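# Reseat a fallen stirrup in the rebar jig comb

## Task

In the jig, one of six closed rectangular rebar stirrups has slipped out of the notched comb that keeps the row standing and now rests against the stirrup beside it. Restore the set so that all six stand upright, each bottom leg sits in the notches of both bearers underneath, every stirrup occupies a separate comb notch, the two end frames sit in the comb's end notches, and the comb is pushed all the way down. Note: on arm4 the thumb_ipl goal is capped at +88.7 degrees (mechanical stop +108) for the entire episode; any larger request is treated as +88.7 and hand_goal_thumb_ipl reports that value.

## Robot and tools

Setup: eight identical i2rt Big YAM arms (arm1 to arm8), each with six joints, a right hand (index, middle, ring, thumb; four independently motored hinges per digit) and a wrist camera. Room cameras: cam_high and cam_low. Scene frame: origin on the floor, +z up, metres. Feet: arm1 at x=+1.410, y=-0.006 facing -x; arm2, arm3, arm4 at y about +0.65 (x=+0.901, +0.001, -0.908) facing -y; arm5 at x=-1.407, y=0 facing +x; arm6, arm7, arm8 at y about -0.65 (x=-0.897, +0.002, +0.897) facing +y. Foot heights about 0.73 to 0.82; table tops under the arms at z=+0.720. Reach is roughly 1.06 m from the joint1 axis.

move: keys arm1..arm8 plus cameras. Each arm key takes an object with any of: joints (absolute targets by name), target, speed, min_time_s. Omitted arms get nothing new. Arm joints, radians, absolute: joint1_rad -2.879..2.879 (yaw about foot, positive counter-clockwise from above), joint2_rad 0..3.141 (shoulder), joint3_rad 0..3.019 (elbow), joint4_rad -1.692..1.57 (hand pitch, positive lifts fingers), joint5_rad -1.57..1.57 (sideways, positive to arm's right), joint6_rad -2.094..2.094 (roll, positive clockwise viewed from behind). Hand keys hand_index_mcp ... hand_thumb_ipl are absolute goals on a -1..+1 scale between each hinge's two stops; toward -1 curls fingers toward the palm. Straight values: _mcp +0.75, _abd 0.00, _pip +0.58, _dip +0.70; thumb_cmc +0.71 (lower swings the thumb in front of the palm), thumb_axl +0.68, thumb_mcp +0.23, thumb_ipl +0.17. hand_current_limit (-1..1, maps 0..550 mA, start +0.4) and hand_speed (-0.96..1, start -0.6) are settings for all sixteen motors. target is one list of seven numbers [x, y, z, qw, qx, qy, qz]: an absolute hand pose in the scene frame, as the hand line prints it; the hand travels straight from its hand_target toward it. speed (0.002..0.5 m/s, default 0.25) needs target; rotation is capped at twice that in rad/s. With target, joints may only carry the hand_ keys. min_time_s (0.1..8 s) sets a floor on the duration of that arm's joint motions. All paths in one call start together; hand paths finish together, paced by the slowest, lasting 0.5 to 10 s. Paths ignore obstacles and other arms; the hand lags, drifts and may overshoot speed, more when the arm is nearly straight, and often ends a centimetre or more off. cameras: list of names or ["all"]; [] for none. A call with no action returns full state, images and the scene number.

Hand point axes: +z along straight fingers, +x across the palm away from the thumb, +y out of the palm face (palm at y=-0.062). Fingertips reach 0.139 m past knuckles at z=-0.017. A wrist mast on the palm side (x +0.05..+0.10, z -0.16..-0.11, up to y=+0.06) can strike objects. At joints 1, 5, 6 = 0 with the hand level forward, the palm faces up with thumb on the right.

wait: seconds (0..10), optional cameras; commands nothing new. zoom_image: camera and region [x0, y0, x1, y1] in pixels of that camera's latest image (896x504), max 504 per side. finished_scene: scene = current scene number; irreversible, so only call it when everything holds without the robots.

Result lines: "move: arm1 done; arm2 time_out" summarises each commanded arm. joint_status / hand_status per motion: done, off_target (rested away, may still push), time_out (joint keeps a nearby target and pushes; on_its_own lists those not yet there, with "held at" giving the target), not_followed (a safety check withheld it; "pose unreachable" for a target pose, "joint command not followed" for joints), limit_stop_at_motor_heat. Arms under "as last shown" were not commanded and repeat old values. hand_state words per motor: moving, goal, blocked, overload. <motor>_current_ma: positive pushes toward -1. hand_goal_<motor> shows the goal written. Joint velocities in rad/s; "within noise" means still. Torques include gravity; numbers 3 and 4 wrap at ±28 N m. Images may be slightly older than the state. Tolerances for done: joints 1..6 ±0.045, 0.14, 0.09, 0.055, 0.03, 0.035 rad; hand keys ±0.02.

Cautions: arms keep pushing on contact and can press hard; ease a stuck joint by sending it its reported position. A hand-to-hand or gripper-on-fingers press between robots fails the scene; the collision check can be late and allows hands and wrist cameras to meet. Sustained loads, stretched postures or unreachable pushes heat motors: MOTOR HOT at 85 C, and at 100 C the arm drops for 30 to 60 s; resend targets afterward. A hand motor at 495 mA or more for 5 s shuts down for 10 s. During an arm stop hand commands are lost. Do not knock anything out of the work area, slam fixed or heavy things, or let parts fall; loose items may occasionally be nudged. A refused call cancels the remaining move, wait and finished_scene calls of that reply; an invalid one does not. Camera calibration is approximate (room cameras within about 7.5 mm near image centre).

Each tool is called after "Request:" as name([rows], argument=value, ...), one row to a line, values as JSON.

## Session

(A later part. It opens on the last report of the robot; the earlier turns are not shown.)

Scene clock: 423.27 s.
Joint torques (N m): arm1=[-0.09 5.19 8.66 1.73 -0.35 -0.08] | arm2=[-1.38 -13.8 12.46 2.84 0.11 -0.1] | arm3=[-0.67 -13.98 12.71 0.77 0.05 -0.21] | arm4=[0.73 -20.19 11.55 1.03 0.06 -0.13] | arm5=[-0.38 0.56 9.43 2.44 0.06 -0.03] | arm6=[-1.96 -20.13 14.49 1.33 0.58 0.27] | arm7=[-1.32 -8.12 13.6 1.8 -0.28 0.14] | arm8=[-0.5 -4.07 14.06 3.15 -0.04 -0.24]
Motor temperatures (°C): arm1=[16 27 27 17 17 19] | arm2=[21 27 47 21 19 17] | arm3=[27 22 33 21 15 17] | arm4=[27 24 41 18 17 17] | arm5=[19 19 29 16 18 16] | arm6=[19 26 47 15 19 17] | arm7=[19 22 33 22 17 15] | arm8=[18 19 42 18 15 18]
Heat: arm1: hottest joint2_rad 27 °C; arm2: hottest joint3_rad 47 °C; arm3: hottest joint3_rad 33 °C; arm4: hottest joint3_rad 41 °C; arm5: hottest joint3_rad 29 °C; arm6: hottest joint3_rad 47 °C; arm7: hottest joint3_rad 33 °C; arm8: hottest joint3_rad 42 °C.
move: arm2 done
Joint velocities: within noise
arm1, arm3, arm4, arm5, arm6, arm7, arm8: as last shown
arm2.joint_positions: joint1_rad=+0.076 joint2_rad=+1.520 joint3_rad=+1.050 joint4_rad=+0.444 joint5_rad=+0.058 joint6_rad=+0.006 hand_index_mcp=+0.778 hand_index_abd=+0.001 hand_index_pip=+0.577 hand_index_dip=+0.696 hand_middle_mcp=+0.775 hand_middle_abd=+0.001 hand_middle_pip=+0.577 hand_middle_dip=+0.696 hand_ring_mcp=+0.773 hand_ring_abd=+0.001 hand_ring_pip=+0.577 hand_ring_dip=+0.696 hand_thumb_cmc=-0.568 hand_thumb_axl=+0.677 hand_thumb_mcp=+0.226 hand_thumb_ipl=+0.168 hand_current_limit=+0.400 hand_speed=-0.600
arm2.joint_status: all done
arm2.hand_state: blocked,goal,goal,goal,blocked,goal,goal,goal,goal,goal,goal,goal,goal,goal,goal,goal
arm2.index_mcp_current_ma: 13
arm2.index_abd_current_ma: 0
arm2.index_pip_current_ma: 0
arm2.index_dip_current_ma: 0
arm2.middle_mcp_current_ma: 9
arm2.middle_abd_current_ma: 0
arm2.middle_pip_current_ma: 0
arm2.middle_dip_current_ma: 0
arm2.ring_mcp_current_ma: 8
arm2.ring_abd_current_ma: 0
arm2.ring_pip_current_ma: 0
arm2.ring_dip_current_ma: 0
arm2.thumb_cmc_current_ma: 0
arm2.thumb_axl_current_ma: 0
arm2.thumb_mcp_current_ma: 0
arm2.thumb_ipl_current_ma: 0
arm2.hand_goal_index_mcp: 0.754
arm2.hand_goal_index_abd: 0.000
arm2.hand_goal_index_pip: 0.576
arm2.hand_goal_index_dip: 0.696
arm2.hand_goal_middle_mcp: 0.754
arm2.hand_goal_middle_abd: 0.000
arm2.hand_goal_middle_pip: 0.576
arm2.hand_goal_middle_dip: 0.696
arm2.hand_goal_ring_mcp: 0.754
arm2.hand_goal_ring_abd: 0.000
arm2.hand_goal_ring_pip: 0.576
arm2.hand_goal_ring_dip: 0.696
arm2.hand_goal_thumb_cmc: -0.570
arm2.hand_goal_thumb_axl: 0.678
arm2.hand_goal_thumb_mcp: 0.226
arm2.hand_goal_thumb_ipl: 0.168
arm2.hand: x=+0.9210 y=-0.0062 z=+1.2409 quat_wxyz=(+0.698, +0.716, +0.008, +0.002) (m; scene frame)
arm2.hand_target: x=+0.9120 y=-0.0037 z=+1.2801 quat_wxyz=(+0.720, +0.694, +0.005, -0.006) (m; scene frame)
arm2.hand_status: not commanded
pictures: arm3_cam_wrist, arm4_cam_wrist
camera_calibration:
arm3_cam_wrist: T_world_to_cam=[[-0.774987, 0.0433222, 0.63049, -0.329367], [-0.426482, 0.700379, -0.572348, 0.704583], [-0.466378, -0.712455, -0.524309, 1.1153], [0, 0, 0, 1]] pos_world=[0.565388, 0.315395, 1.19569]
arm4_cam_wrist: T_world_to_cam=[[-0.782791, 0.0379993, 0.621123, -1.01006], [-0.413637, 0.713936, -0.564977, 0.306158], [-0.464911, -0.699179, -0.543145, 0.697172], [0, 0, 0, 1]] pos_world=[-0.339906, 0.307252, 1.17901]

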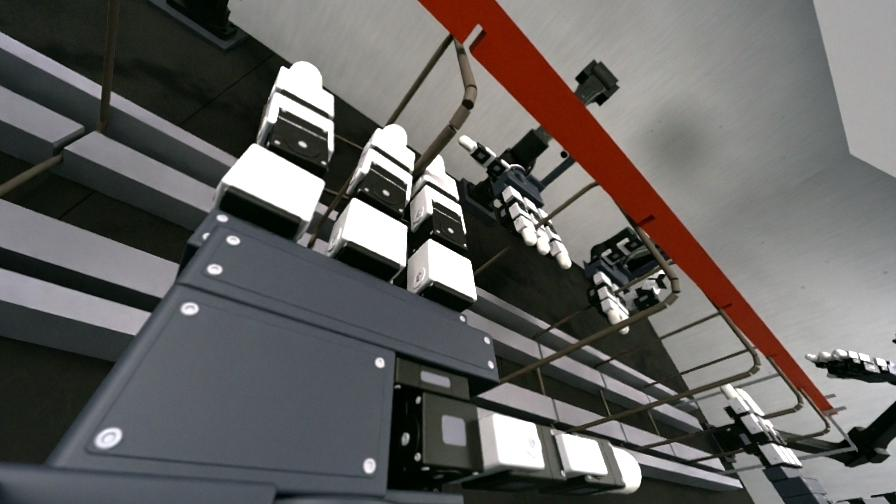

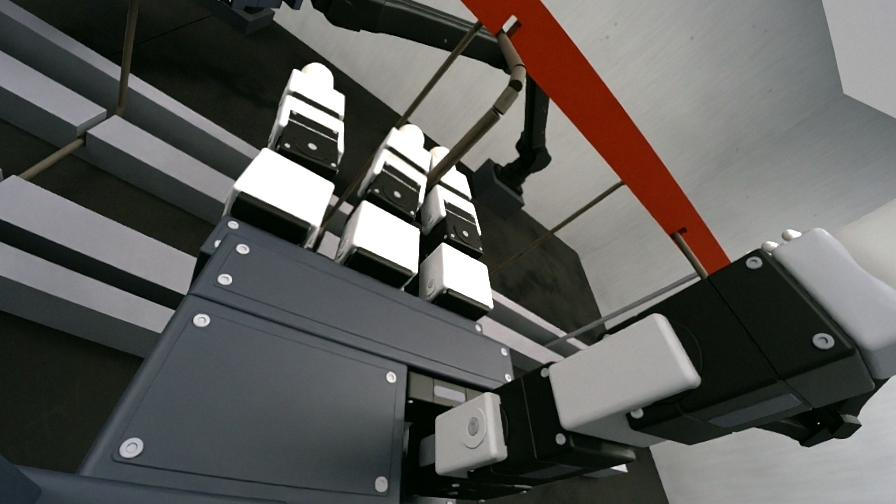

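Request:
move(arm2={"joints":{"joint3_rad":1.08,"joint4_rad":0.44},"min_time_s":1.0}, cameras=["arm1_cam_wrist","arm8_cam_wrist","arm3_cam_wrist"])

Request:
zoom_image(camera="arm1_cam_wrist", region=[420, 0, 660, 220])

Request:
zoom_image(camera="arm3_cam_wrist", region=[440, 10, 510, 70])

Request:
zoom_image(camera="arm8_cam_wrist", region=[500, 60, 800, 330])

Scene clock: 425.33 s.
Joint torques (N m): arm1=[0.73 6.01 8.61 1.66 -0.3 -0.13] | arm2=[-1.38 -13.86 11.36 2.85 0.12 -0.11] | arm3=[-0.62 -13.98 12.7 0.76 0.06 -0.2] | arm4=[0.32 -20.54 11.62 1.26 0.06 -0.13] | arm5=[-0.32 0.56 9.43 2.44 0.06 -0.03] | arm6=[-1.96 -20.19 14.49 1.32 0.58 0.27] | arm7=[-1.14 -8.18 13.67 1.81 -0.28 0.13] | arm8=[-0.5 -4.19 14.08 3.22 -0.05 -0.23]
Motor temperatures (°C): arm1=[16 27 27 17 17 19] | arm2=[21 27 47 21 19 17] | arm3=[27 22 33 21 15 17] | arm4=[27 24 41 18 17 17] | arm5=[19 19 29 16 18 16] | arm6=[18 26 47 15 19 17] | arm7=[19 22 33 22 17 15] | arm8=[18 19 42 18 15 18]
Heat: arm1: hottest joint2_rad 27 °C; arm2: hottest joint3_rad 47 °C; arm3: hottest joint3_rad 33 °C; arm4: hottest joint3_rad 41 °C; arm5: hottest joint3_rad 29 °C; arm6: hottest joint3_rad 47 °C; arm7: hottest joint3_rad 33 °C; arm8: hottest joint3_rad 42 °C.
move: arm2 done
Joint velocities: within noise
arm1, arm3, arm4, arm5, arm6, arm7, arm8: as last shown
arm2.joint_positions: joint1_rad=+0.076 joint2_rad=+1.520 joint3_rad=+1.050 joint4_rad=+0.444 joint5_rad=+0.058 joint6_rad=+0.006 hand_index_mcp=+0.778 hand_index_abd=+0.001 hand_index_pip=+0.577 hand_index_dip=+0.696 hand_middle_mcp=+0.775 hand_middle_abd=+0.001 hand_middle_pip=+0.577 hand_middle_dip=+0.696 hand_ring_mcp=+0.773 hand_ring_abd=+0.001 hand_ring_pip=+0.577 hand_ring_dip=+0.696 hand_thumb_cmc=-0.568 hand_thumb_axl=+0.677 hand_thumb_mcp=+0.226 hand_thumb_ipl=+0.168 hand_current_limit=+0.400 hand_speed=-0.600
arm2.joint_status: all done
arm2.hand_state: blocked,goal,goal,goal,blocked,goal,goal,goal,goal,goal,goal,goal,goal,goal,goal,goal
arm2.index_mcp_current_ma: 13
arm2.index_abd_current_ma: 0
arm2.index_pip_current_ma: 0
arm2.index_dip_current_ma: 0
arm2.middle_mcp_current_ma: 9
arm2.middle_abd_current_ma: 0
arm2.middle_pip_current_ma: 0
arm2.middle_dip_current_ma: 0
arm2.ring_mcp_current_ma: 8
arm2.ring_abd_current_ma: 0
arm2.ring_pip_current_ma: 0
arm2.ring_dip_current_ma: 0
arm2.thumb_cmc_current_ma: 0
arm2.thumb_axl_current_ma: 0
arm2.thumb_mcp_current_ma: 0
arm2.thumb_ipl_current_ma: 0
arm2.hand_goal_index_mcp: 0.754
arm2.hand_goal_index_abd: 0.000
arm2.hand_goal_index_pip: 0.576
arm2.hand_goal_index_dip: 0.696
arm2.hand_goal_middle_mcp: 0.754
arm2.hand_goal_middle_abd: 0.000
arm2.hand_goal_middle_pip: 0.576
arm2.hand_goal_middle_dip: 0.696
arm2.hand_goal_ring_mcp: 0.754
arm2.hand_goal_ring_abd: 0.000
arm2.hand_goal_ring_pip: 0.576
arm2.hand_goal_ring_dip: 0.696
arm2.hand_goal_thumb_cmc: -0.570
arm2.hand_goal_thumb_axl: 0.678
arm2.hand_goal_thumb_mcp: 0.226
arm2.hand_goal_thumb_ipl: 0.168
arm2.hand: x=+0.9210 y=-0.0062 z=+1.2409 quat_wxyz=(+0.698, +0.716, +0.008, +0.002) (m; scene frame)
arm2.hand_target: x=+0.9119 y=-0.0028 z=+1.2712 quat_wxyz=(+0.715, +0.699, +0.005, -0.006) (m; scene frame)
arm2.hand_status: not commanded
pictures: arm1_cam_wrist, arm3_cam_wrist, arm8_cam_wrist
camera_calibration:
arm1_cam_wrist: T_world_to_cam=[[-0.109755, 0.921923, -0.3715, 0.667466], [0.951173, -0.0110612, -0.308461, -0.821081], [-0.288487, -0.387215, -0.875694, 1.73065], [0, 0, 0, 1]] pos_world=[1.35352, 0.0456996, 1.51021]
arm3_cam_wrist: T_world_to_cam=[[-0.774987, 0.0433222, 0.63049, -0.329367], [-0.426482, 0.700379, -0.572348, 0.704583], [-0.466378, -0.712455, -0.524309, 1.1153], [0, 0, 0, 1]] pos_world=[0.565388, 0.315395, 1.19569]
arm8_cam_wrist: T_world_to_cam=[[0.77467, 0.0740924, 0.62801, -1.28394], [0.491148, -0.696048, -0.523727, 0.0366012], [0.398321, 0.714162, -0.575598, 0.629552], [0, 0, 0, 1]] pos_world=[0.725891, -0.328995, 1.18787]

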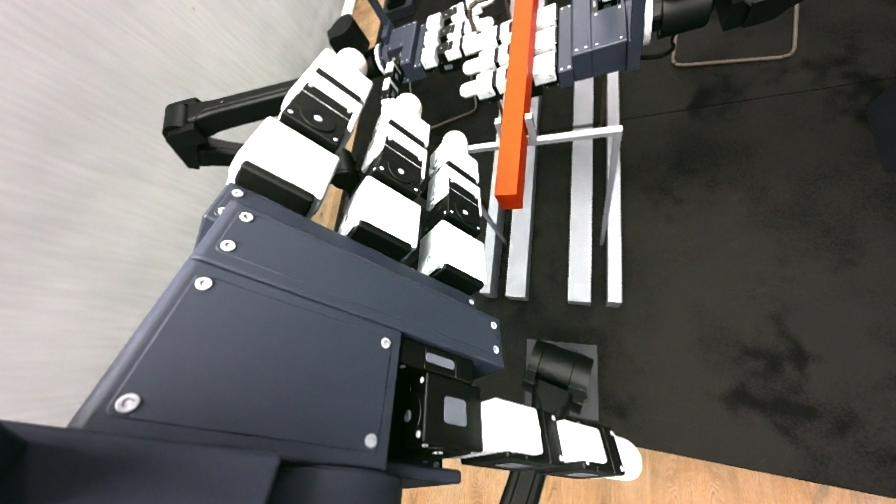

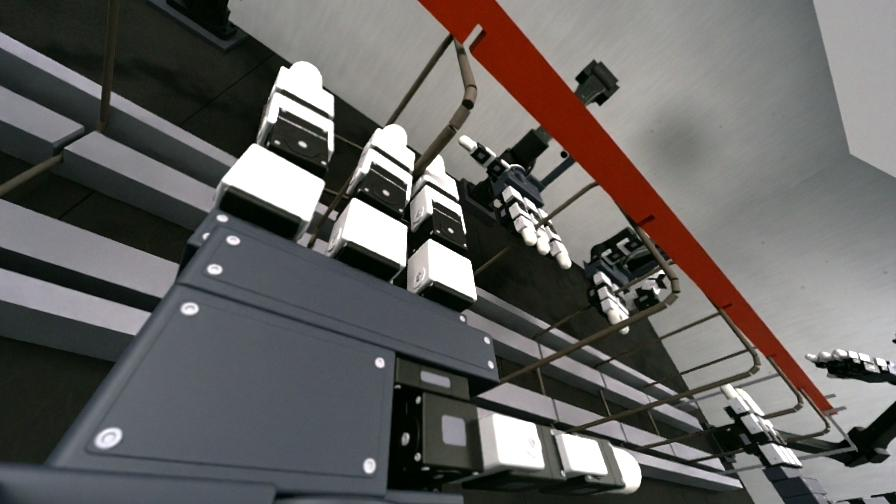

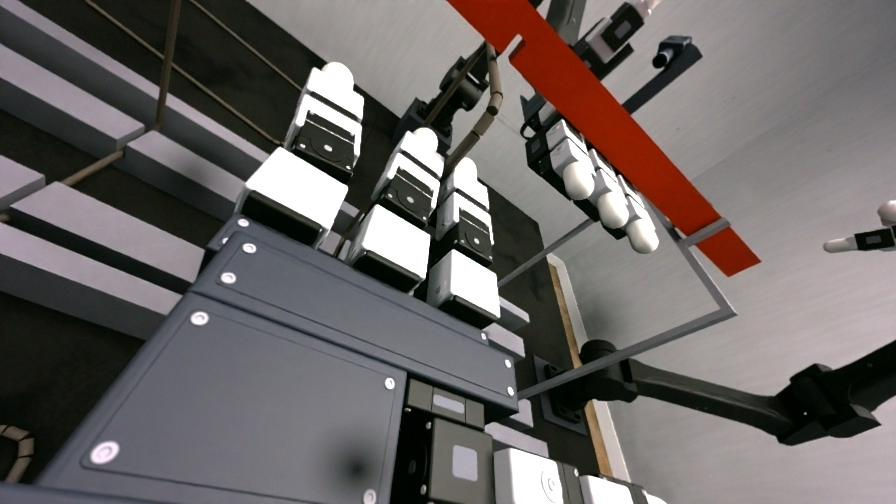

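Scaled by 2.100.

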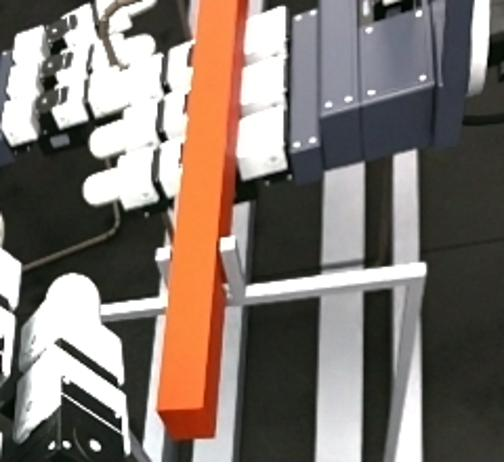

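Scaled by 7.200.

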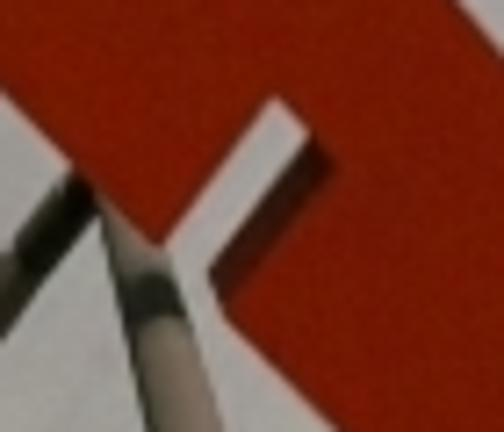

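Scaled by 1.680.

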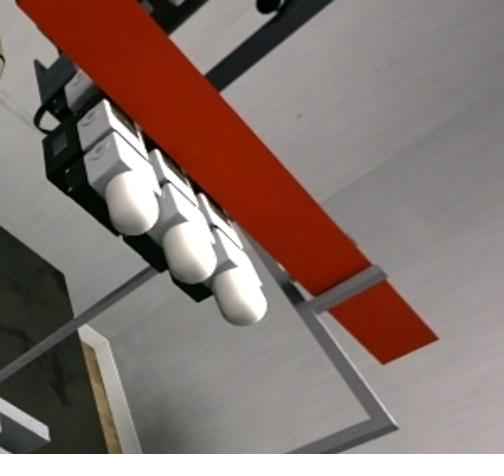

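Request:
move(arm2={"joints":{"joint3_rad":1.07,"joint4_rad":0.42},"min_time_s":1.0}, cameras=["arm3_cam_wrist","arm4_cam_wrist"])

Request:
zoom_image(camera="arm3_cam_wrist", region=[624, 212, 648, 236])

Request:
zoom_image(camera="arm3_cam_wrist", region=[440, 10, 510, 70])

Request:
zoom_image(camera="arm4_cam_wrist", region=[440, 0, 600, 120])

Scene clock: 427.47 s.
Joint torques (N m): arm1=[0.56 5.95 8.76 1.44 -0.32 -0.12] | arm2=[-1.49 -13.51 10.67 2.67 0.11 -0.11] | arm3=[-0.62 -13.98 12.7 0.77 0.06 -0.2] | arm4=[0.56 -19.49 11.63 1.06 0.14 -0.17] | arm5=[-0.32 0.56 9.43 2.43 0.07 -0.03] | arm6=[-2.02 -20.19 14.49 1.32 0.58 0.27] | arm7=[-1.2 -8.29 13.63 1.84 -0.29 0.12] | arm8=[-0.62 -4.01 14.04 3.18 -0.05 -0.24]
Motor temperatures (°C): arm1=[16 27 27 17 17 19] | arm2=[21 27 46 21 19 17] | arm3=[27 22 33 21 15 17] | arm4=[27 24 41 18 17 17] | arm5=[19 19 29 16 18 16] | arm6=[18 26 47 15 19 17] | arm7=[19 22 33 22 17 15] | arm8=[18 19 42 18 15 18]
Heat: arm1: hottest joint2_rad 27 °C; arm2: hottest joint3_rad 46 °C; arm3: hottest joint3_rad 33 °C; arm4: hottest joint3_rad 41 °C; arm5: hottest joint3_rad 29 °C; arm6: hottest joint3_rad 47 °C; arm7: hottest joint3_rad 33 °C; arm8: hottest joint3_rad 42 °C.
move: arm2 done
Joint velocities: within noise
arm1, arm3, arm4, arm5, arm6, arm7, arm8: as last shown
arm2.joint_positions: joint1_rad=+0.076 joint2_rad=+1.515 joint3_rad=+1.050 joint4_rad=+0.427 joint5_rad=+0.058 joint6_rad=+0.006 hand_index_mcp=+0.775 hand_index_abd=+0.001 hand_index_pip=+0.577 hand_index_dip=+0.696 hand_middle_mcp=+0.775 hand_middle_abd=+0.001 hand_middle_pip=+0.577 hand_middle_dip=+0.696 hand_ring_mcp=+0.773 hand_ring_abd=+0.001 hand_ring_pip=+0.577 hand_ring_dip=+0.696 hand_thumb_cmc=-0.568 hand_thumb_axl=+0.677 hand_thumb_mcp=+0.226 hand_thumb_ipl=+0.168 hand_current_limit=+0.400 hand_speed=-0.600
arm2.joint_status: all done
arm2.hand_state: blocked,goal,goal,goal,blocked,goal,goal,goal,goal,goal,goal,goal,goal,goal,goal,goal
arm2.index_mcp_current_ma: 9
arm2.index_abd_current_ma: 0
arm2.index_pip_current_ma: 0
arm2.index_dip_current_ma: 0
arm2.middle_mcp_current_ma: 9
arm2.middle_abd_current_ma: 0
arm2.middle_pip_current_ma: 0
arm2.middle_dip_current_ma: 0
arm2.ring_mcp_current_ma: 8
arm2.ring_abd_current_ma: 0
arm2.ring_pip_current_ma: 0
arm2.ring_dip_current_ma: 0
arm2.thumb_cmc_current_ma: 0
arm2.thumb_axl_current_ma: 0
arm2.thumb_mcp_current_ma: 0
arm2.thumb_ipl_current_ma: 0
arm2.hand_goal_index_mcp: 0.754
arm2.hand_goal_index_abd: 0.000
arm2.hand_goal_index_pip: 0.576
arm2.hand_goal_index_dip: 0.696
arm2.hand_goal_middle_mcp: 0.754
arm2.hand_goal_middle_abd: 0.000
arm2.hand_goal_middle_pip: 0.576
arm2.hand_goal_middle_dip: 0.696
arm2.hand_goal_ring_mcp: 0.754
arm2.hand_goal_ring_abd: 0.000
arm2.hand_goal_ring_pip: 0.576
arm2.hand_goal_ring_dip: 0.696
arm2.hand_goal_thumb_cmc: -0.570
arm2.hand_goal_thumb_axl: 0.678
arm2.hand_goal_thumb_mcp: 0.226
arm2.hand_goal_thumb_ipl: 0.168
arm2.hand: x=+0.9209 y=-0.0059 z=+1.2403 quat_wxyz=(+0.694, +0.719, +0.008, +0.002) (m; scene frame)
arm2.hand_target: x=+0.9118 y=-0.0038 z=+1.2603 quat_wxyz=(+0.704, +0.710, +0.006, -0.007) (m; scene frame)
arm2.hand_status: not commanded
pictures: arm3_cam_wrist, arm4_cam_wrist
camera_calibration:
arm3_cam_wrist: T_world_to_cam=[[-0.774987, 0.0433222, 0.63049, -0.329367], [-0.426482, 0.700379, -0.572348, 0.704583], [-0.466378, -0.712455, -0.524309, 1.1153], [0, 0, 0, 1]] pos_world=[0.565388, 0.315395, 1.19569]
arm4_cam_wrist: T_world_to_cam=[[-0.782791, 0.0379993, 0.621123, -1.01006], [-0.413637, 0.713936, -0.564977, 0.306158], [-0.464911, -0.699179, -0.543145, 0.697172], [0, 0, 0, 1]] pos_world=[-0.339906, 0.307252, 1.17901]

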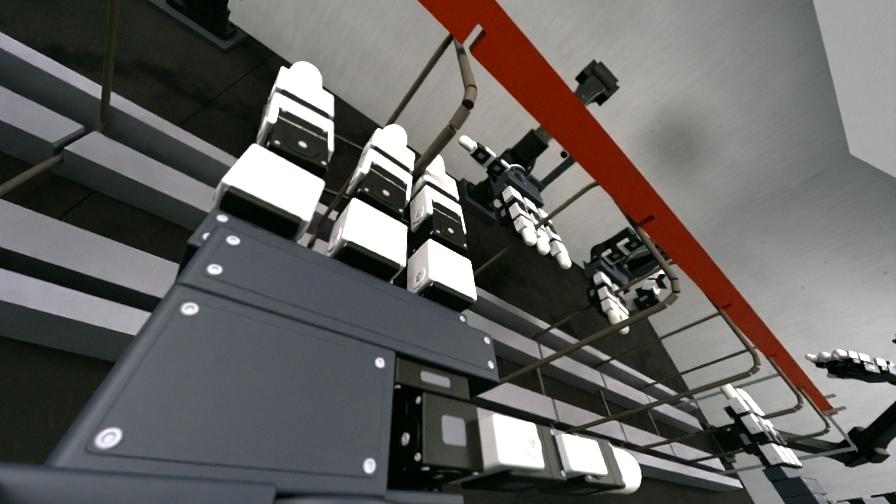

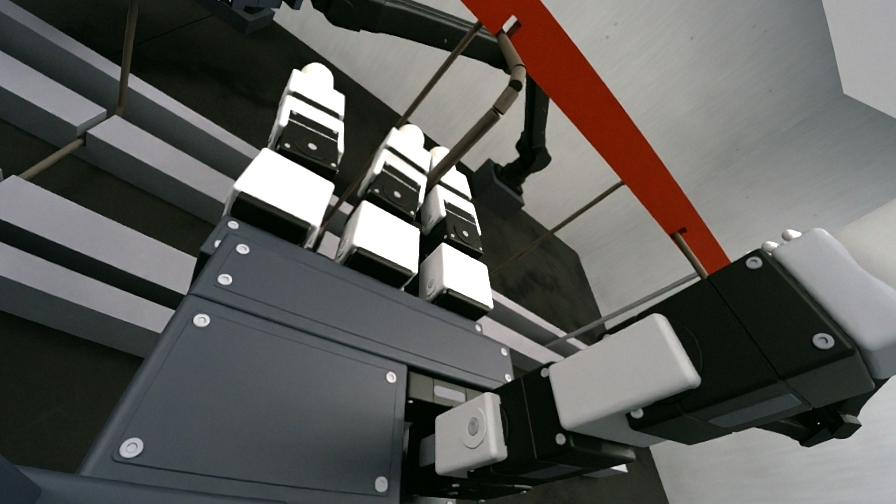

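Scaled by 21.000.

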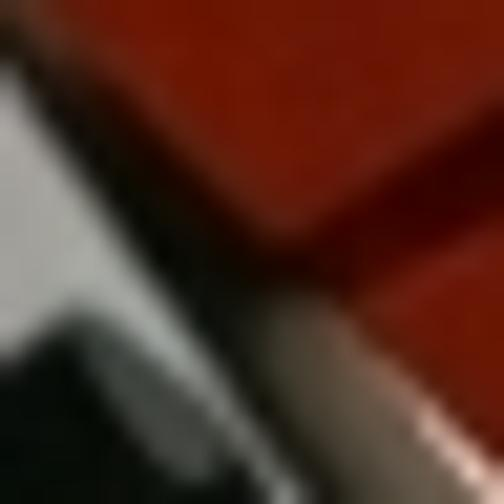

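Scaled by 7.200.

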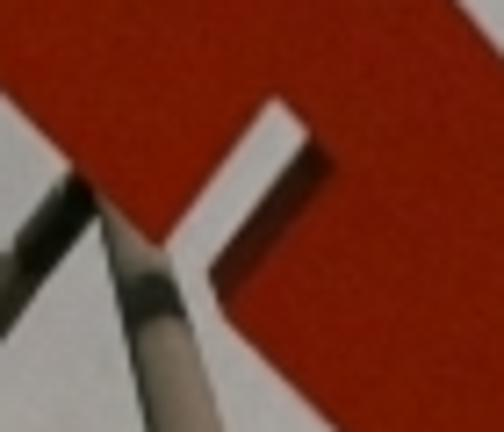

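Scaled by 3.150.

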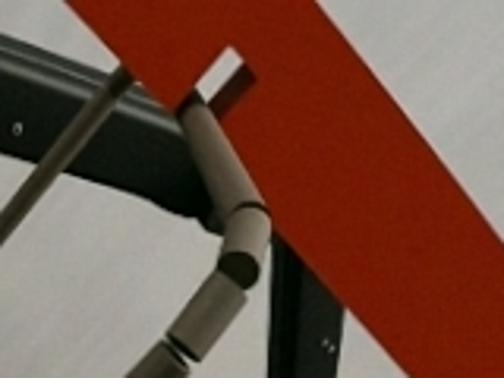

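Request:
wait(seconds=0.1, cameras=["arm6_cam_wrist","cam_high","arm3_cam_wrist"])

Request:
zoom_image(camera="arm6_cam_wrist", region=[680, 70, 740, 130])

Request:
zoom_image(camera="arm6_cam_wrist", region=[600, 20, 800, 220])

Request:
zoom_image(camera="cam_high", region=[395, 150, 455, 195])

Scene clock: 430.07 s.
Joint torques (N m): arm1=[0.44 5.25 8.7 1.66 -0.3 -0.12] | arm2=[-1.32 -13.39 10.65 2.67 0.11 -0.1] | arm3=[-0.62 -13.98 12.7 0.77 0.06 -0.2] | arm4=[0.21 -20.37 11.75 1.24 0.1 -0.09] | arm5=[-0.32 0.56 9.43 2.44 0.07 -0.03] | arm6=[-2.02 -20.25 14.5 1.32 0.58 0.27] | arm7=[-0.97 -7.94 13.64 1.83 -0.28 0.12] | arm8=[-0.44 -4.25 14.04 3.18 -0.05 -0.24]
Motor temperatures (°C): arm1=[16 27 27 17 17 19] | arm2=[21 26 46 21 19 17] | arm3=[27 22 33 21 15 17] | arm4=[27 24 41 18 17 17] | arm5=[19 19 29 16 18 16] | arm6=[18 25 48 15 19 17] | arm7=[19 22 33 22 17 15] | arm8=[18 19 42 18 15 18]
Heat: arm1: hottest joint2_rad 27 °C; arm2: hottest joint3_rad 46 °C; arm3: hottest joint3_rad 33 °C; arm4: hottest joint3_rad 41 °C; arm5: hottest joint3_rad 29 °C; arm6: hottest joint3_rad 48 °C; arm7: hottest joint3_rad 33 °C; arm8: hottest joint3_rad 42 °C.
Joint velocities: within noise
arm1.joint_positions: joint1_rad=-0.255 joint2_rad=+0.577 joint3_rad=+1.767 joint4_rad=-1.583 joint5_rad=-0.468 joint6_rad=+0.886 hand_index_mcp=+0.755 hand_index_abd=+0.001 hand_index_pip=+0.577 hand_index_dip=+0.696 hand_middle_mcp=+0.755 hand_middle_abd=+0.001 hand_middle_pip=+0.577 hand_middle_dip=+0.696 hand_ring_mcp=+0.756 hand_ring_abd=+0.001 hand_ring_pip=+0.577 hand_ring_dip=+0.696 hand_thumb_cmc=+0.715 hand_thumb_axl=+0.677 hand_thumb_mcp=+0.226 hand_thumb_ipl=+0.168 hand_current_limit=+0.400 hand_speed=-0.600
arm1.joint_status: not commanded
arm1.hand_state: goal,goal,goal,goal,goal,goal,goal,goal,goal,goal,goal,goal,goal,goal,goal,goal
arm1.index_mcp_current_ma: 0
arm1.index_abd_current_ma: 0
arm1.index_pip_current_ma: 0
arm1.index_dip_current_ma: 0
arm1.middle_mcp_current_ma: 0
arm1.middle_abd_current_ma: 0
arm1.middle_pip_current_ma: 0
arm1.middle_dip_current_ma: 0
arm1.ring_mcp_current_ma: 0
arm1.ring_abd_current_ma: 0
arm1.ring_pip_current_ma: 0
arm1.ring_dip_current_ma: 0
arm1.thumb_cmc_current_ma: 0
arm1.thumb_axl_current_ma: 0
arm1.thumb_mcp_current_ma: 0
arm1.thumb_ipl_current_ma: 0
arm1.hand_goal_index_mcp: 0.754
arm1.hand_goal_index_abd: 0.000
arm1.hand_goal_index_pip: 0.576
arm1.hand_goal_index_dip: 0.696
arm1.hand_goal_middle_mcp: 0.754
arm1.hand_goal_middle_abd: 0.000
arm1.hand_goal_middle_pip: 0.576
arm1.hand_goal_middle_dip: 0.696
arm1.hand_goal_ring_mcp: 0.754
arm1.hand_goal_ring_abd: 0.000
arm1.hand_goal_ring_pip: 0.576
arm1.hand_goal_ring_dip: 0.696
arm1.hand_goal_thumb_cmc: 0.714
arm1.hand_goal_thumb_axl: 0.678
arm1.hand_goal_thumb_mcp: 0.226
arm1.hand_goal_thumb_ipl: 0.168
arm1.hand: x=+1.2665 y=+0.0303 z=+1.4081 quat_wxyz=(+0.568, +0.297, -0.764, -0.067) (m; scene frame)
arm1.hand_target: x=+1.2701 y=+0.0299 z=+1.4197 quat_wxyz=(+0.573, +0.298, -0.760, -0.075) (m; scene frame)
arm1.hand_status: not commanded
arm2.joint_positions: joint1_rad=+0.076 joint2_rad=+1.515 joint3_rad=+1.050 joint4_rad=+0.427 joint5_rad=+0.058 joint6_rad=+0.006 hand_index_mcp=+0.775 hand_index_abd=+0.001 hand_index_pip=+0.577 hand_index_dip=+0.696 hand_middle_mcp=+0.775 hand_middle_abd=+0.001 hand_middle_pip=+0.577 hand_middle_dip=+0.696 hand_ring_mcp=+0.773 hand_ring_abd=+0.001 hand_ring_pip=+0.577 hand_ring_dip=+0.696 hand_thumb_cmc=-0.568 hand_thumb_axl=+0.677 hand_thumb_mcp=+0.226 hand_thumb_ipl=+0.168 hand_current_limit=+0.400 hand_speed=-0.600
arm2.joint_status: all done
arm2.hand_state: blocked,goal,goal,goal,blocked,goal,goal,goal,goal,goal,goal,goal,goal,goal,goal,goal
arm2.index_mcp_current_ma: 9
arm2.index_abd_current_ma: 0
arm2.index_pip_current_ma: 0
arm2.index_dip_current_ma: 0
arm2.middle_mcp_current_ma: 9
arm2.middle_abd_current_ma: 0
arm2.middle_pip_current_ma: 0
arm2.middle_dip_current_ma: 0
arm2.ring_mcp_current_ma: 8
arm2.ring_abd_current_ma: 0
arm2.ring_pip_current_ma: 0
arm2.ring_dip_current_ma: 0
arm2.thumb_cmc_current_ma: 0
arm2.thumb_axl_current_ma: 0
arm2.thumb_mcp_current_ma: 0
arm2.thumb_ipl_current_ma: 0
arm2.hand_goal_index_mcp: 0.754
arm2.hand_goal_index_abd: 0.000
arm2.hand_goal_index_pip: 0.576
arm2.hand_goal_index_dip: 0.696
arm2.hand_goal_middle_mcp: 0.754
arm2.hand_goal_middle_abd: 0.000
arm2.hand_goal_middle_pip: 0.576
arm2.hand_goal_middle_dip: 0.696
arm2.hand_goal_ring_mcp: 0.754
arm2.hand_goal_ring_abd: 0.000
arm2.hand_goal_ring_pip: 0.576
arm2.hand_goal_ring_dip: 0.696
arm2.hand_goal_thumb_cmc: -0.570
arm2.hand_goal_thumb_axl: 0.678
arm2.hand_goal_thumb_mcp: 0.226
arm2.hand_goal_thumb_ipl: 0.168
arm2.hand: x=+0.9209 y=-0.0059 z=+1.2403 quat_wxyz=(+0.694, +0.719, +0.008, +0.002) (m; scene frame)
arm2.hand_target: x=+0.9118 y=-0.0038 z=+1.2603 quat_wxyz=(+0.704, +0.710, +0.006, -0.007) (m; scene frame)
arm2.hand_status: not commanded
arm3.joint_positions: joint1_rad=+1.087 joint2_rad=+1.867 joint3_rad=+1.362 joint4_rad=+0.482 joint5_rad=+1.040 joint6_rad=+0.018 hand_index_mcp=+0.763 hand_index_abd=-0.056 hand_index_pip=+0.577 hand_index_dip=+0.696 hand_middle_mcp=+0.763 hand_middle_abd=+0.052 hand_middle_pip=+0.577 hand_middle_dip=+0.696 hand_ring_mcp=+0.762 hand_ring_abd=-0.197 hand_ring_pip=+0.577 hand_ring_dip=+0.696 hand_thumb_cmc=+0.722 hand_thumb_axl=+0.677 hand_thumb_mcp=+0.226 hand_thumb_ipl=+0.168 hand_current_limit=+0.400 hand_speed=-0.600
arm3.joint_status: not commanded
arm3.hand_state: goal,blocked,goal,goal,goal,blocked,goal,goal,goal,goal,goal,goal,goal,goal,goal,goal
arm3.index_mcp_current_ma: 22
arm3.index_abd_current_ma: 117
arm3.index_pip_current_ma: 1
arm3.index_dip_current_ma: 0
arm3.middle_mcp_current_ma: 21
arm3.middle_abd_current_ma: -131
arm3.middle_pip_current_ma: 1
arm3.middle_dip_current_ma: 0
arm3.ring_mcp_current_ma: 18
arm3.ring_abd_current_ma: 5
arm3.ring_pip_current_ma: 1
arm3.ring_dip_current_ma: 0
arm3.thumb_cmc_current_ma: 17
arm3.thumb_axl_current_ma: -1
arm3.thumb_mcp_current_ma: 0
arm3.thumb_ipl_current_ma: 0
arm3.hand_goal_index_mcp: 0.754
arm3.hand_goal_index_abd: -0.100
arm3.hand_goal_index_pip: 0.576
arm3.hand_goal_index_dip: 0.696
arm3.hand_goal_middle_mcp: 0.754
arm3.hand_goal_middle_abd: 0.100
arm3.hand_goal_middle_pip: 0.576
arm3.hand_goal_middle_dip: 0.696
arm3.hand_goal_ring_mcp: 0.754
arm3.hand_goal_ring_abd: -0.200
arm3.hand_goal_ring_pip: 0.576
arm3.hand_goal_ring_dip: 0.696
arm3.hand_goal_thumb_cmc: 0.714
arm3.hand_goal_thumb_axl: 0.678
arm3.hand_goal_thumb_mcp: 0.226
arm3.hand_goal_thumb_ipl: 0.168
arm3.hand: x=+0.5038 y=+0.1880 z=+1.1698 quat_wxyz=(+0.708, +0.707, +0.002, +0.009) (m; scene frame)
arm3.hand_target: x=+0.5097 y=+0.1747 z=+1.1676 quat_wxyz=(+0.707, +0.707, +0.000, +0.000) (m; scene frame)
arm3.hand_status: not commanded
arm4.joint_positions: joint1_rad=+1.097 joint2_rad=+1.908 joint3_rad=+1.321 joint4_rad=+0.585 joint5_rad=+1.085 joint6_rad=-0.010 hand_index_mcp=+0.761 hand_index_abd=-0.097 hand_index_pip=+0.578 hand_index_dip=+0.697 hand_middle_mcp=+0.758 hand_middle_abd=+0.086 hand_middle_pip=+0.576 hand_middle_dip=+0.697 hand_ring_mcp=+0.761 hand_ring_abd=-0.197 hand_ring_pip=+0.577 hand_ring_dip=+0.696 hand_thumb_cmc=-0.567 hand_thumb_axl=+0.677 hand_thumb_mcp=+0.226 hand_thumb_ipl=+0.168 hand_current_limit=+0.400 hand_speed=-0.600
arm4.joint_status: not commanded
arm4.hand_state: goal,goal,goal,goal,goal,goal,goal,goal,goal,goal,goal,goal,goal,goal,goal,goal
arm4.index_mcp_current_ma: 30
arm4.index_abd_current_ma: 9
arm4.index_pip_current_ma: 8
arm4.index_dip_current_ma: 3
arm4.middle_mcp_current_ma: 17
arm4.middle_abd_current_ma: -49
arm4.middle_pip_current_ma: 1
arm4.middle_dip_current_ma: 2
arm4.ring_mcp_current_ma: 29
arm4.ring_abd_current_ma: 9
arm4.ring_pip_current_ma: 2
arm4.ring_dip_current_ma: 0
arm4.thumb_cmc_current_ma: 9
arm4.thumb_axl_current_ma: -3
arm4.thumb_mcp_current_ma: -1
arm4.thumb_ipl_current_ma: -1
arm4.hand_goal_index_mcp: 0.754
arm4.hand_goal_index_abd: -0.100
arm4.hand_goal_index_pip: 0.576
arm4.hand_goal_index_dip: 0.696
arm4.hand_goal_middle_mcp: 0.754
arm4.hand_goal_middle_abd: 0.100
arm4.hand_goal_middle_pip: 0.576
arm4.hand_goal_middle_dip: 0.696
arm4.hand_goal_ring_mcp: 0.754
arm4.hand_goal_ring_abd: -0.200
arm4.hand_goal_ring_pip: 0.576
arm4.hand_goal_ring_dip: 0.696
arm4.hand_goal_thumb_cmc: -0.570
arm4.hand_goal_thumb_axl: 0.678
arm4.hand_goal_thumb_mcp: 0.226
arm4.hand_goal_thumb_ipl: 0.168
arm4.hand: x=-0.4037 y=+0.1881 z=+1.1524 quat_wxyz=(+0.704, +0.710, -0.003, -0.005) (m; scene frame)
arm4.hand_target: x=-0.3871 y=+0.1908 z=+1.1608 quat_wxyz=(+0.707, +0.707, +0.000, +0.000) (m; scene frame)
arm4.hand_status: not commanded
arm5.joint_positions: joint1_rad=-0.432 joint2_rad=+0.645 joint3_rad=+1.439 joint4_rad=-1.339 joint5_rad=-0.024 joint6_rad=+1.060 hand_index_mcp=+0.755 hand_index_abd=+0.000 hand_index_pip=+0.577 hand_index_dip=+0.696 hand_middle_mcp=+0.755 hand_middle_abd=+0.000 hand_middle_pip=+0.577 hand_middle_dip=+0.696 hand_ring_mcp=+0.755 hand_ring_abd=+0.000 hand_ring_pip=+0.577 hand_ring_dip=+0.696 hand_thumb_cmc=+0.715 hand_thumb_axl=+0.677 hand_thumb_mcp=+0.226 hand_thumb_ipl=+0.168 hand_current_limit=+0.400 hand_speed=-0.600
arm5.joint_status: not commanded
arm5.hand_state: goal,goal,goal,goal,goal,goal,goal,goal,goal,goal,goal,goal,goal,goal,goal,goal
arm5.index_mcp_current_ma: 2
arm5.index_abd_current_ma: 0
arm5.index_pip_current_ma: 1
arm5.index_dip_current_ma: 0
arm5.middle_mcp_current_ma: 2
arm5.middle_abd_current_ma: 0
arm5.middle_pip_current_ma: 1
arm5.middle_dip_current_ma: 0
arm5.ring_mcp_current_ma: 2
arm5.ring_abd_current_ma: 0
arm5.ring_pip_current_ma: 1
arm5.ring_dip_current_ma: 0
arm5.thumb_cmc_current_ma: 2
arm5.thumb_axl_current_ma: -1
arm5.thumb_mcp_current_ma: 0
arm5.thumb_ipl_current_ma: -1
arm5.hand_goal_index_mcp: 0.754
arm5.hand_goal_index_abd: 0.000
arm5.hand_goal_index_pip: 0.576
arm5.hand_goal_index_dip: 0.696
arm5.hand_goal_middle_mcp: 0.754
arm5.hand_goal_middle_abd: 0.000
arm5.hand_goal_middle_pip: 0.576
arm5.hand_goal_middle_dip: 0.696
arm5.hand_goal_ring_mcp: 0.754
arm5.hand_goal_ring_abd: 0.000
arm5.hand_goal_ring_pip: 0.576
arm5.hand_goal_ring_dip: 0.696
arm5.hand_goal_thumb_cmc: 0.714
arm5.hand_goal_thumb_axl: 0.678
arm5.hand_goal_thumb_mcp: 0.226
arm5.hand_goal_thumb_ipl: 0.168
arm5.hand: x=-1.2037 y=-0.1706 z=+1.3222 quat_wxyz=(+0.202, +0.869, +0.061, +0.447) (m; scene frame)
arm5.hand_target: x=-1.2070 y=-0.1693 z=+1.3377 quat_wxyz=(+0.209, +0.860, +0.061, +0.461) (m; scene frame)
arm5.hand_status: not commanded
arm6.joint_positions: joint1_rad=-1.102 joint2_rad=+2.511 joint3_rad=+2.271 joint4_rad=+0.223 joint5_rad=-0.696 joint6_rad=-0.023 hand_index_mcp=+0.761 hand_index_abd=-0.095 hand_index_pip=+0.579 hand_index_dip=+0.696 hand_middle_mcp=+0.776 hand_middle_abd=+0.096 hand_middle_pip=+0.579 hand_middle_dip=+0.696 hand_ring_mcp=-0.499 hand_ring_abd=-0.201 hand_ring_pip=-0.199 hand_ring_dip=+0.696 hand_thumb_cmc=-0.571 hand_thumb_axl=+0.677 hand_thumb_mcp=+0.226 hand_thumb_ipl=+0.168 hand_current_limit=+0.400 hand_speed=-0.600
arm6.joint_status: not commanded
arm6.hand_state: goal,blocked,goal,goal,blocked,blocked,goal,goal,goal,goal,goal,goal,goal,goal,goal,goal
arm6.index_mcp_current_ma: 1
arm6.index_abd_current_ma: 10
arm6.index_pip_current_ma: 0
arm6.index_dip_current_ma: 0
arm6.middle_mcp_current_ma: 11
arm6.middle_abd_current_ma: -9
arm6.middle_pip_current_ma: 0
arm6.middle_dip_current_ma: 0
arm6.ring_mcp_current_ma: 0
arm6.ring_abd_current_ma: 0
arm6.ring_pip_current_ma: 0
arm6.ring_dip_current_ma: 0
arm6.thumb_cmc_current_ma: 0
arm6.thumb_axl_current_ma: 0
arm6.thumb_mcp_current_ma: 0
arm6.thumb_ipl_current_ma: 0
arm6.hand_goal_index_mcp: 0.754
arm6.hand_goal_index_abd: -0.120
arm6.hand_goal_index_pip: 0.576
arm6.hand_goal_index_dip: 0.696
arm6.hand_goal_middle_mcp: 0.754
arm6.hand_goal_middle_abd: 0.120
arm6.hand_goal_middle_pip: 0.576
arm6.hand_goal_middle_dip: 0.696
arm6.hand_goal_ring_mcp: -0.500
arm6.hand_goal_ring_abd: -0.200
arm6.hand_goal_ring_pip: -0.200
arm6.hand_goal_ring_dip: 0.696
arm6.hand_goal_thumb_cmc: -0.570
arm6.hand_goal_thumb_axl: 0.678
arm6.hand_goal_thumb_mcp: 0.226
arm6.hand_goal_thumb_ipl: 0.168
arm6.hand: x=-0.0874 y=-0.1272 z=+1.0971 quat_wxyz=(+0.136, +0.138, +0.697, +0.690) (m; scene frame)
arm6.hand_target: x=-0.0624 y=-0.1490 z=+1.0954 quat_wxyz=(+0.153, +0.154, +0.690, +0.690) (m; scene frame)
arm6.hand_status: not commanded
arm7.joint_positions: joint1_rad=-0.510 joint2_rad=+1.340 joint3_rad=+0.546 joint4_rad=+0.817 joint5_rad=-0.550 joint6_rad=+0.001 hand_index_mcp=+0.756 hand_index_abd=-0.059 hand_index_pip=+0.574 hand_index_dip=+0.696 hand_middle_mcp=+0.757 hand_middle_abd=+0.042 hand_middle_pip=+0.575 hand_middle_dip=+0.696 hand_ring_mcp=+0.761 hand_ring_abd=-0.200 hand_ring_pip=+0.577 hand_ring_dip=+0.696 hand_thumb_cmc=+0.720 hand_thumb_axl=+0.677 hand_thumb_mcp=+0.226 hand_thumb_ipl=+0.168 hand_current_limit=+0.400 hand_speed=-0.600
arm7.joint_status: not commanded
arm7.hand_state: goal,blocked,goal,goal,goal,blocked,goal,goal,goal,goal,goal,goal,goal,goal,goal,goal
arm7.index_mcp_current_ma: 9
arm7.index_abd_current_ma: 158
arm7.index_pip_current_ma: -8
arm7.index_dip_current_ma: 0
arm7.middle_mcp_current_ma: 13
arm7.middle_abd_current_ma: -225
arm7.middle_pip_current_ma: -4
arm7.middle_dip_current_ma: -1
arm7.ring_mcp_current_ma: 28
arm7.ring_abd_current_ma: -1
arm7.ring_pip_current_ma: 3
arm7.ring_dip_current_ma: 0
arm7.thumb_cmc_current_ma: 25
arm7.thumb_axl_current_ma: -3
arm7.thumb_mcp_current_ma: -1
arm7.thumb_ipl_current_ma: -1
arm7.hand_goal_index_mcp: 0.754
arm7.hand_goal_index_abd: -0.100
arm7.hand_goal_index_pip: 0.576
arm7.hand_goal_index_dip: 0.696
arm7.hand_goal_middle_mcp: 0.754
arm7.hand_goal_middle_abd: 0.100
arm7.hand_goal_middle_pip: 0.576
arm7.hand_goal_middle_dip: 0.696
arm7.hand_goal_ring_mcp: 0.754
arm7.hand_goal_ring_abd: -0.200
arm7.hand_goal_ring_pip: 0.576
arm7.hand_goal_ring_dip: 0.696
arm7.hand_goal_thumb_cmc: 0.714
arm7.hand_goal_thumb_axl: 0.678
arm7.hand_goal_thumb_mcp: 0.226
arm7.hand_goal_thumb_ipl: 0.168
arm7.hand: x=+0.2044 y=-0.1947 z=+1.0942 quat_wxyz=(+0.000, -0.002, +0.695, +0.719) (m; scene frame)
arm7.hand_target: x=+0.2161 y=-0.1852 z=+1.1088 quat_wxyz=(+0.000, +0.000, +0.688, +0.725) (m; scene frame)
arm7.hand_status: not commanded
arm8.joint_positions: joint1_rad=+0.433 joint2_rad=+0.957 joint3_rad=+0.597 joint4_rad=+0.357 joint5_rad=+0.441 joint6_rad=-0.013 hand_index_mcp=+0.763 hand_index_abd=-0.027 hand_index_pip=+0.577 hand_index_dip=+0.696 hand_middle_mcp=+0.762 hand_middle_abd=+0.059 hand_middle_pip=+0.577 hand_middle_dip=+0.696 hand_ring_mcp=+0.761 hand_ring_abd=-0.197 hand_ring_pip=+0.577 hand_ring_dip=+0.696 hand_thumb_cmc=+0.721 hand_thumb_axl=+0.677 hand_thumb_mcp=+0.225 hand_thumb_ipl=+0.168 hand_current_limit=+0.400 hand_speed=-0.600
arm8.joint_status: not commanded
arm8.hand_state: goal,blocked,goal,goal,goal,blocked,goal,goal,goal,goal,goal,goal,goal,goal,goal,goal
arm8.index_mcp_current_ma: 45
arm8.index_abd_current_ma: 203
arm8.index_pip_current_ma: 4
arm8.index_dip_current_ma: 0
arm8.middle_mcp_current_ma: 43
arm8.middle_abd_current_ma: -178
arm8.middle_pip_current_ma: 4
arm8.middle_dip_current_ma: 0
arm8.ring_mcp_current_ma: 38
arm8.ring_abd_current_ma: 14
arm8.ring_pip_current_ma: 4
arm8.ring_dip_current_ma: 0
arm8.thumb_cmc_current_ma: 33
arm8.thumb_axl_current_ma: -4
arm8.thumb_mcp_current_ma: -4
arm8.thumb_ipl_current_ma: -2
arm8.hand_goal_index_mcp: 0.754
arm8.hand_goal_index_abd: -0.074
arm8.hand_goal_index_pip: 0.576
arm8.hand_goal_index_dip: 0.696
arm8.hand_goal_middle_mcp: 0.754
arm8.hand_goal_middle_abd: 0.100
arm8.hand_goal_middle_pip: 0.576
arm8.hand_goal_middle_dip: 0.696
arm8.hand_goal_ring_mcp: 0.754
arm8.hand_goal_ring_abd: -0.200
arm8.hand_goal_ring_pip: 0.576
arm8.hand_goal_ring_dip: 0.696
arm8.hand_goal_thumb_cmc: 0.714
arm8.hand_goal_thumb_axl: 0.678
arm8.hand_goal_thumb_mcp: 0.226
arm8.hand_goal_thumb_ipl: 0.168
arm8.hand: x=+0.7881 y=-0.2079 z=+1.1632 quat_wxyz=(+0.004, -0.010, +0.706, +0.708) (m; scene frame)
arm8.hand_target: x=+0.7895 y=-0.2023 z=+1.1960 quat_wxyz=(+0.000, +0.000, +0.685, +0.728) (m; scene frame)
arm8.hand_status: not commanded
wait: 0.10 s; at rest from the start
pictures: arm3_cam_wrist, arm6_cam_wrist, cam_high
camera_calibration:
arm3_cam_wrist: T_world_to_cam=[[-0.774987, 0.0433222, 0.63049, -0.329367], [-0.426482, 0.700379, -0.572348, 0.704583], [-0.466378, -0.712455, -0.524309, 1.1153], [0, 0, 0, 1]] pos_world=[0.565388, 0.315395, 1.19569]
arm6_cam_wrist: T_world_to_cam=[[0.713942, -0.315982, 0.624854, -0.632859], [0.0998511, -0.837323, -0.537513, 0.443193], [0.693049, 0.446146, -0.566249, 0.867205], [0, 0, 0, 1]] pos_world=[-0.193444, -0.215776, 1.12472]

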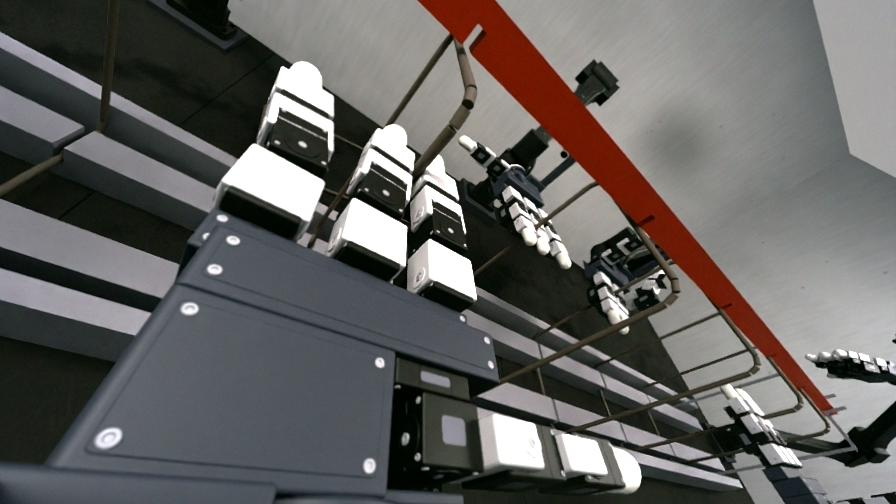

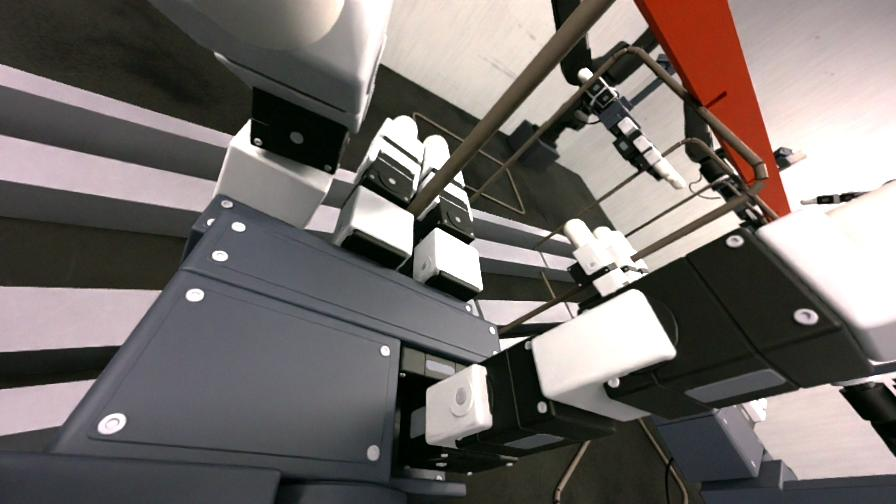

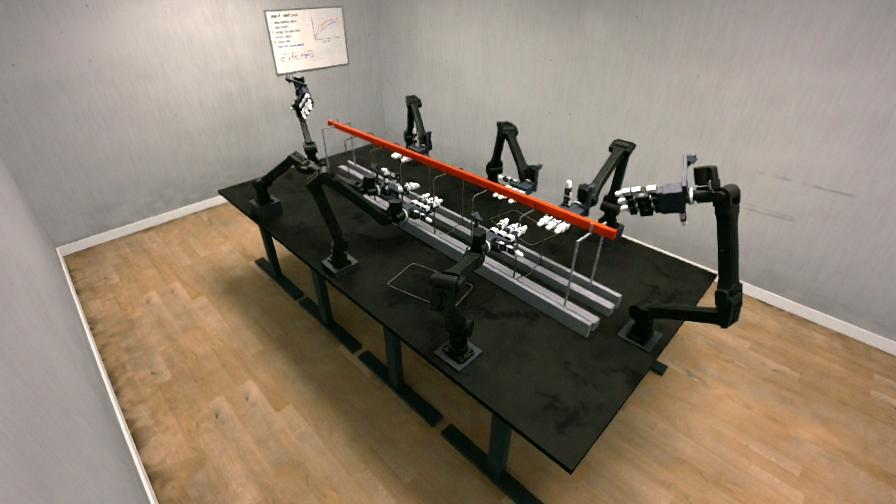

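Scaled by 8.400.

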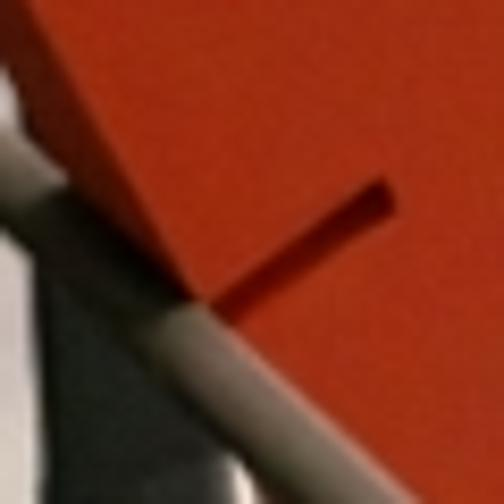

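Scaled by 2.520.

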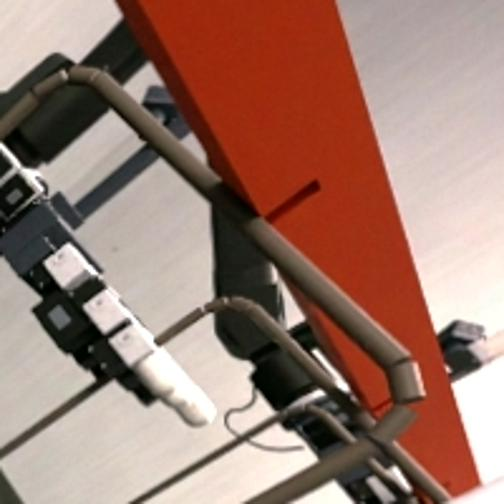

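Scaled by 8.400.

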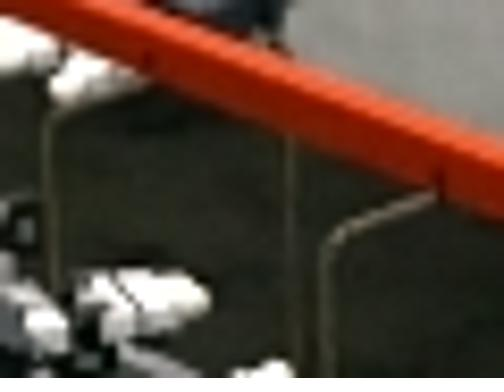

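Request:
zoom_image(camera="cam_high", region=[466, 180, 496, 210])

Request:
zoom_image(camera="cam_high", region=[506, 196, 546, 236])

Request:
zoom_image(camera="cam_high", region=[340, 130, 370, 160])

Scaled by 16.800.

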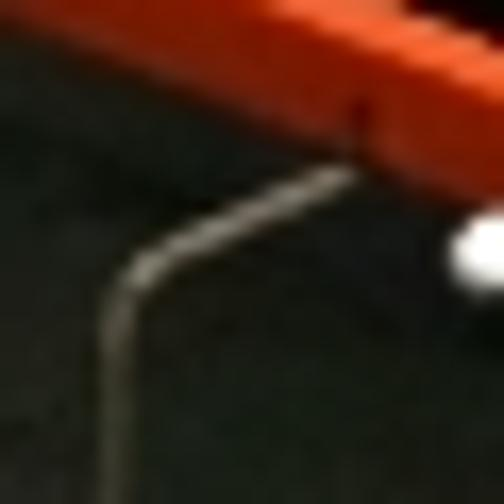

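Scaled by 12.600.

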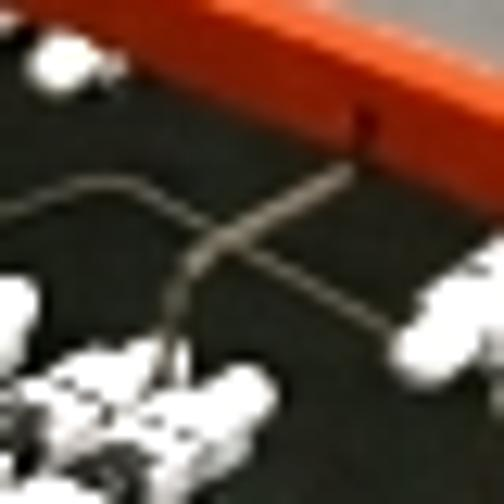

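Scaled by 16.800.

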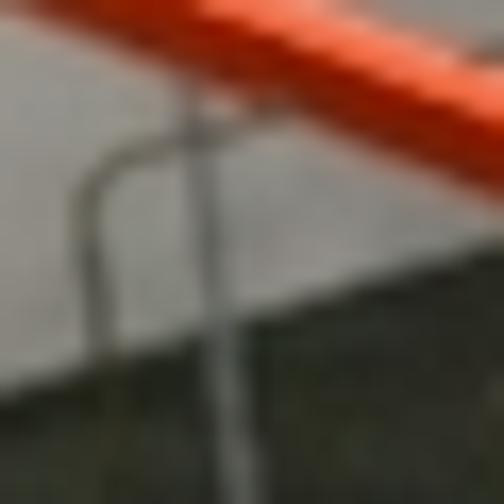

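Request:
move(arm2={"joints":{"joint4_rad":0.49},"min_time_s":1.0}, cameras=["arm3_cam_wrist"])

Request:
zoom_image(camera="arm3_cam_wrist", region=[440, 10, 510, 70])

Scene clock: 444.13 s.
Joint torques (N m): arm1=[0.21 6.24 8.83 1.74 -0.32 -0.14] | arm2=[-1.38 -13.45 10.63 5.27 0.11 -0.11] | arm3=[-0.67 -13.92 12.7 0.77 0.06 -0.21] | arm4=[0.32 -19.37 11.56 1.28 0.15 -0.16] | arm5=[-0.38 0.56 9.43 2.43 0.06 -0.03] | arm6=[-1.96 -20.19 14.5 1.32 0.58 0.27] | arm7=[-1.03 -8.18 13.63 1.87 -0.27 0.12] | arm8=[-0.56 -4.07 14.09 3.15 -0.06 -0.24]
Motor temperatures (°C): arm1=[16 27 27 17 17 19] | arm2=[21 26 44 21 19 17] | arm3=[26 22 33 20 15 17] | arm4=[27 24 42 18 17 17] | arm5=[19 19 29 16 18 16] | arm6=[18 25 49 15 19 17] | arm7=[19 22 33 22 17 15] | arm8=[18 19 43 18 15 18]
Heat: arm1: hottest joint2_rad 27 °C; arm2: hottest joint3_rad 44 °C; arm3: hottest joint3_rad 33 °C; arm4: hottest joint3_rad 42 °C; arm5: hottest joint3_rad 29 °C; arm6: hottest joint3_rad 49 °C; arm7: hottest joint3_rad 33 °C; arm8: hottest joint3_rad 43 °C.
move: arm2 done
Joint velocities: within noise
arm1, arm3, arm4, arm5, arm6, arm7, arm8: as last shown
arm2.joint_positions: joint1_rad=+0.075 joint2_rad=+1.515 joint3_rad=+1.050 joint4_rad=+0.439 joint5_rad=+0.058 joint6_rad=+0.007 hand_index_mcp=+0.777 hand_index_abd=+0.001 hand_index_pip=+0.577 hand_index_dip=+0.696 hand_middle_mcp=+0.775 hand_middle_abd=+0.001 hand_middle_pip=+0.577 hand_middle_dip=+0.696 hand_ring_mcp=+0.773 hand_ring_abd=+0.001 hand_ring_pip=+0.577 hand_ring_dip=+0.696 hand_thumb_cmc=-0.568 hand_thumb_axl=+0.677 hand_thumb_mcp=+0.226 hand_thumb_ipl=+0.168 hand_current_limit=+0.400 hand_speed=-0.600
arm2.joint_status: all done
arm2.hand_state: blocked,goal,goal,goal,blocked,goal,goal,goal,goal,goal,goal,goal,goal,goal,goal,goal
arm2.index_mcp_current_ma: 11
arm2.index_abd_current_ma: 0
arm2.index_pip_current_ma: 0
arm2.index_dip_current_ma: 0
arm2.middle_mcp_current_ma: 9
arm2.middle_abd_current_ma: 0
arm2.middle_pip_current_ma: 0
arm2.middle_dip_current_ma: 0
arm2.ring_mcp_current_ma: 8
arm2.ring_abd_current_ma: 0
arm2.ring_pip_current_ma: 0
arm2.ring_dip_current_ma: 0
arm2.thumb_cmc_current_ma: 0
arm2.thumb_axl_current_ma: 0
arm2.thumb_mcp_current_ma: 0
arm2.thumb_ipl_current_ma: 0
arm2.hand_goal_index_mcp: 0.754
arm2.hand_goal_index_abd: 0.000
arm2.hand_goal_index_pip: 0.576
arm2.hand_goal_index_dip: 0.696
arm2.hand_goal_middle_mcp: 0.754
arm2.hand_goal_middle_abd: 0.000
arm2.hand_goal_middle_pip: 0.576
arm2.hand_goal_middle_dip: 0.696
arm2.hand_goal_ring_mcp: 0.754
arm2.hand_goal_ring_abd: 0.000
arm2.hand_goal_ring_pip: 0.576
arm2.hand_goal_ring_dip: 0.696
arm2.hand_goal_thumb_cmc: -0.570
arm2.hand_goal_thumb_axl: 0.678
arm2.hand_goal_thumb_mcp: 0.226
arm2.hand_goal_thumb_ipl: 0.168
arm2.hand: x=+0.9206 y=-0.0050 z=+1.2432 quat_wxyz=(+0.699, +0.715, +0.008, +0.003) (m; scene frame)
arm2.hand_target: x=+0.9114 y=+0.0026 z=+1.2774 quat_wxyz=(+0.729, +0.685, +0.004, -0.005) (m; scene frame)
arm2.hand_status: not commanded
pictures: arm3_cam_wrist
camera_calibration:
arm3_cam_wrist: T_world_to_cam=[[-0.774987, 0.0433222, 0.63049, -0.329367], [-0.426482, 0.700379, -0.572348, 0.704583], [-0.466378, -0.712455, -0.524309, 1.1153], [0, 0, 0, 1]] pos_world=[0.565388, 0.315395, 1.19569]

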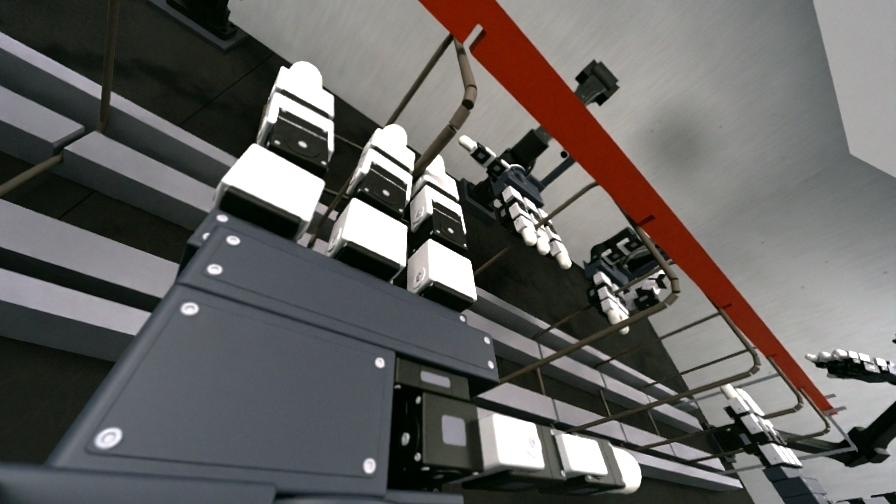

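Scaled by 7.200.

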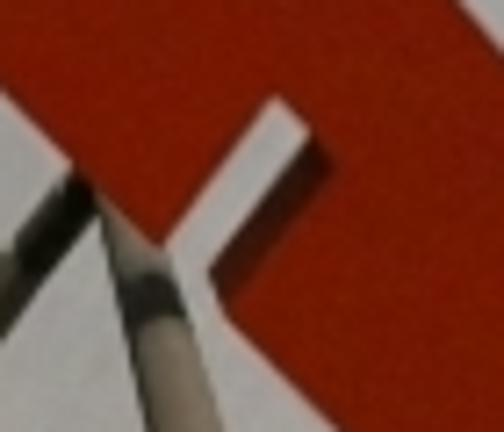

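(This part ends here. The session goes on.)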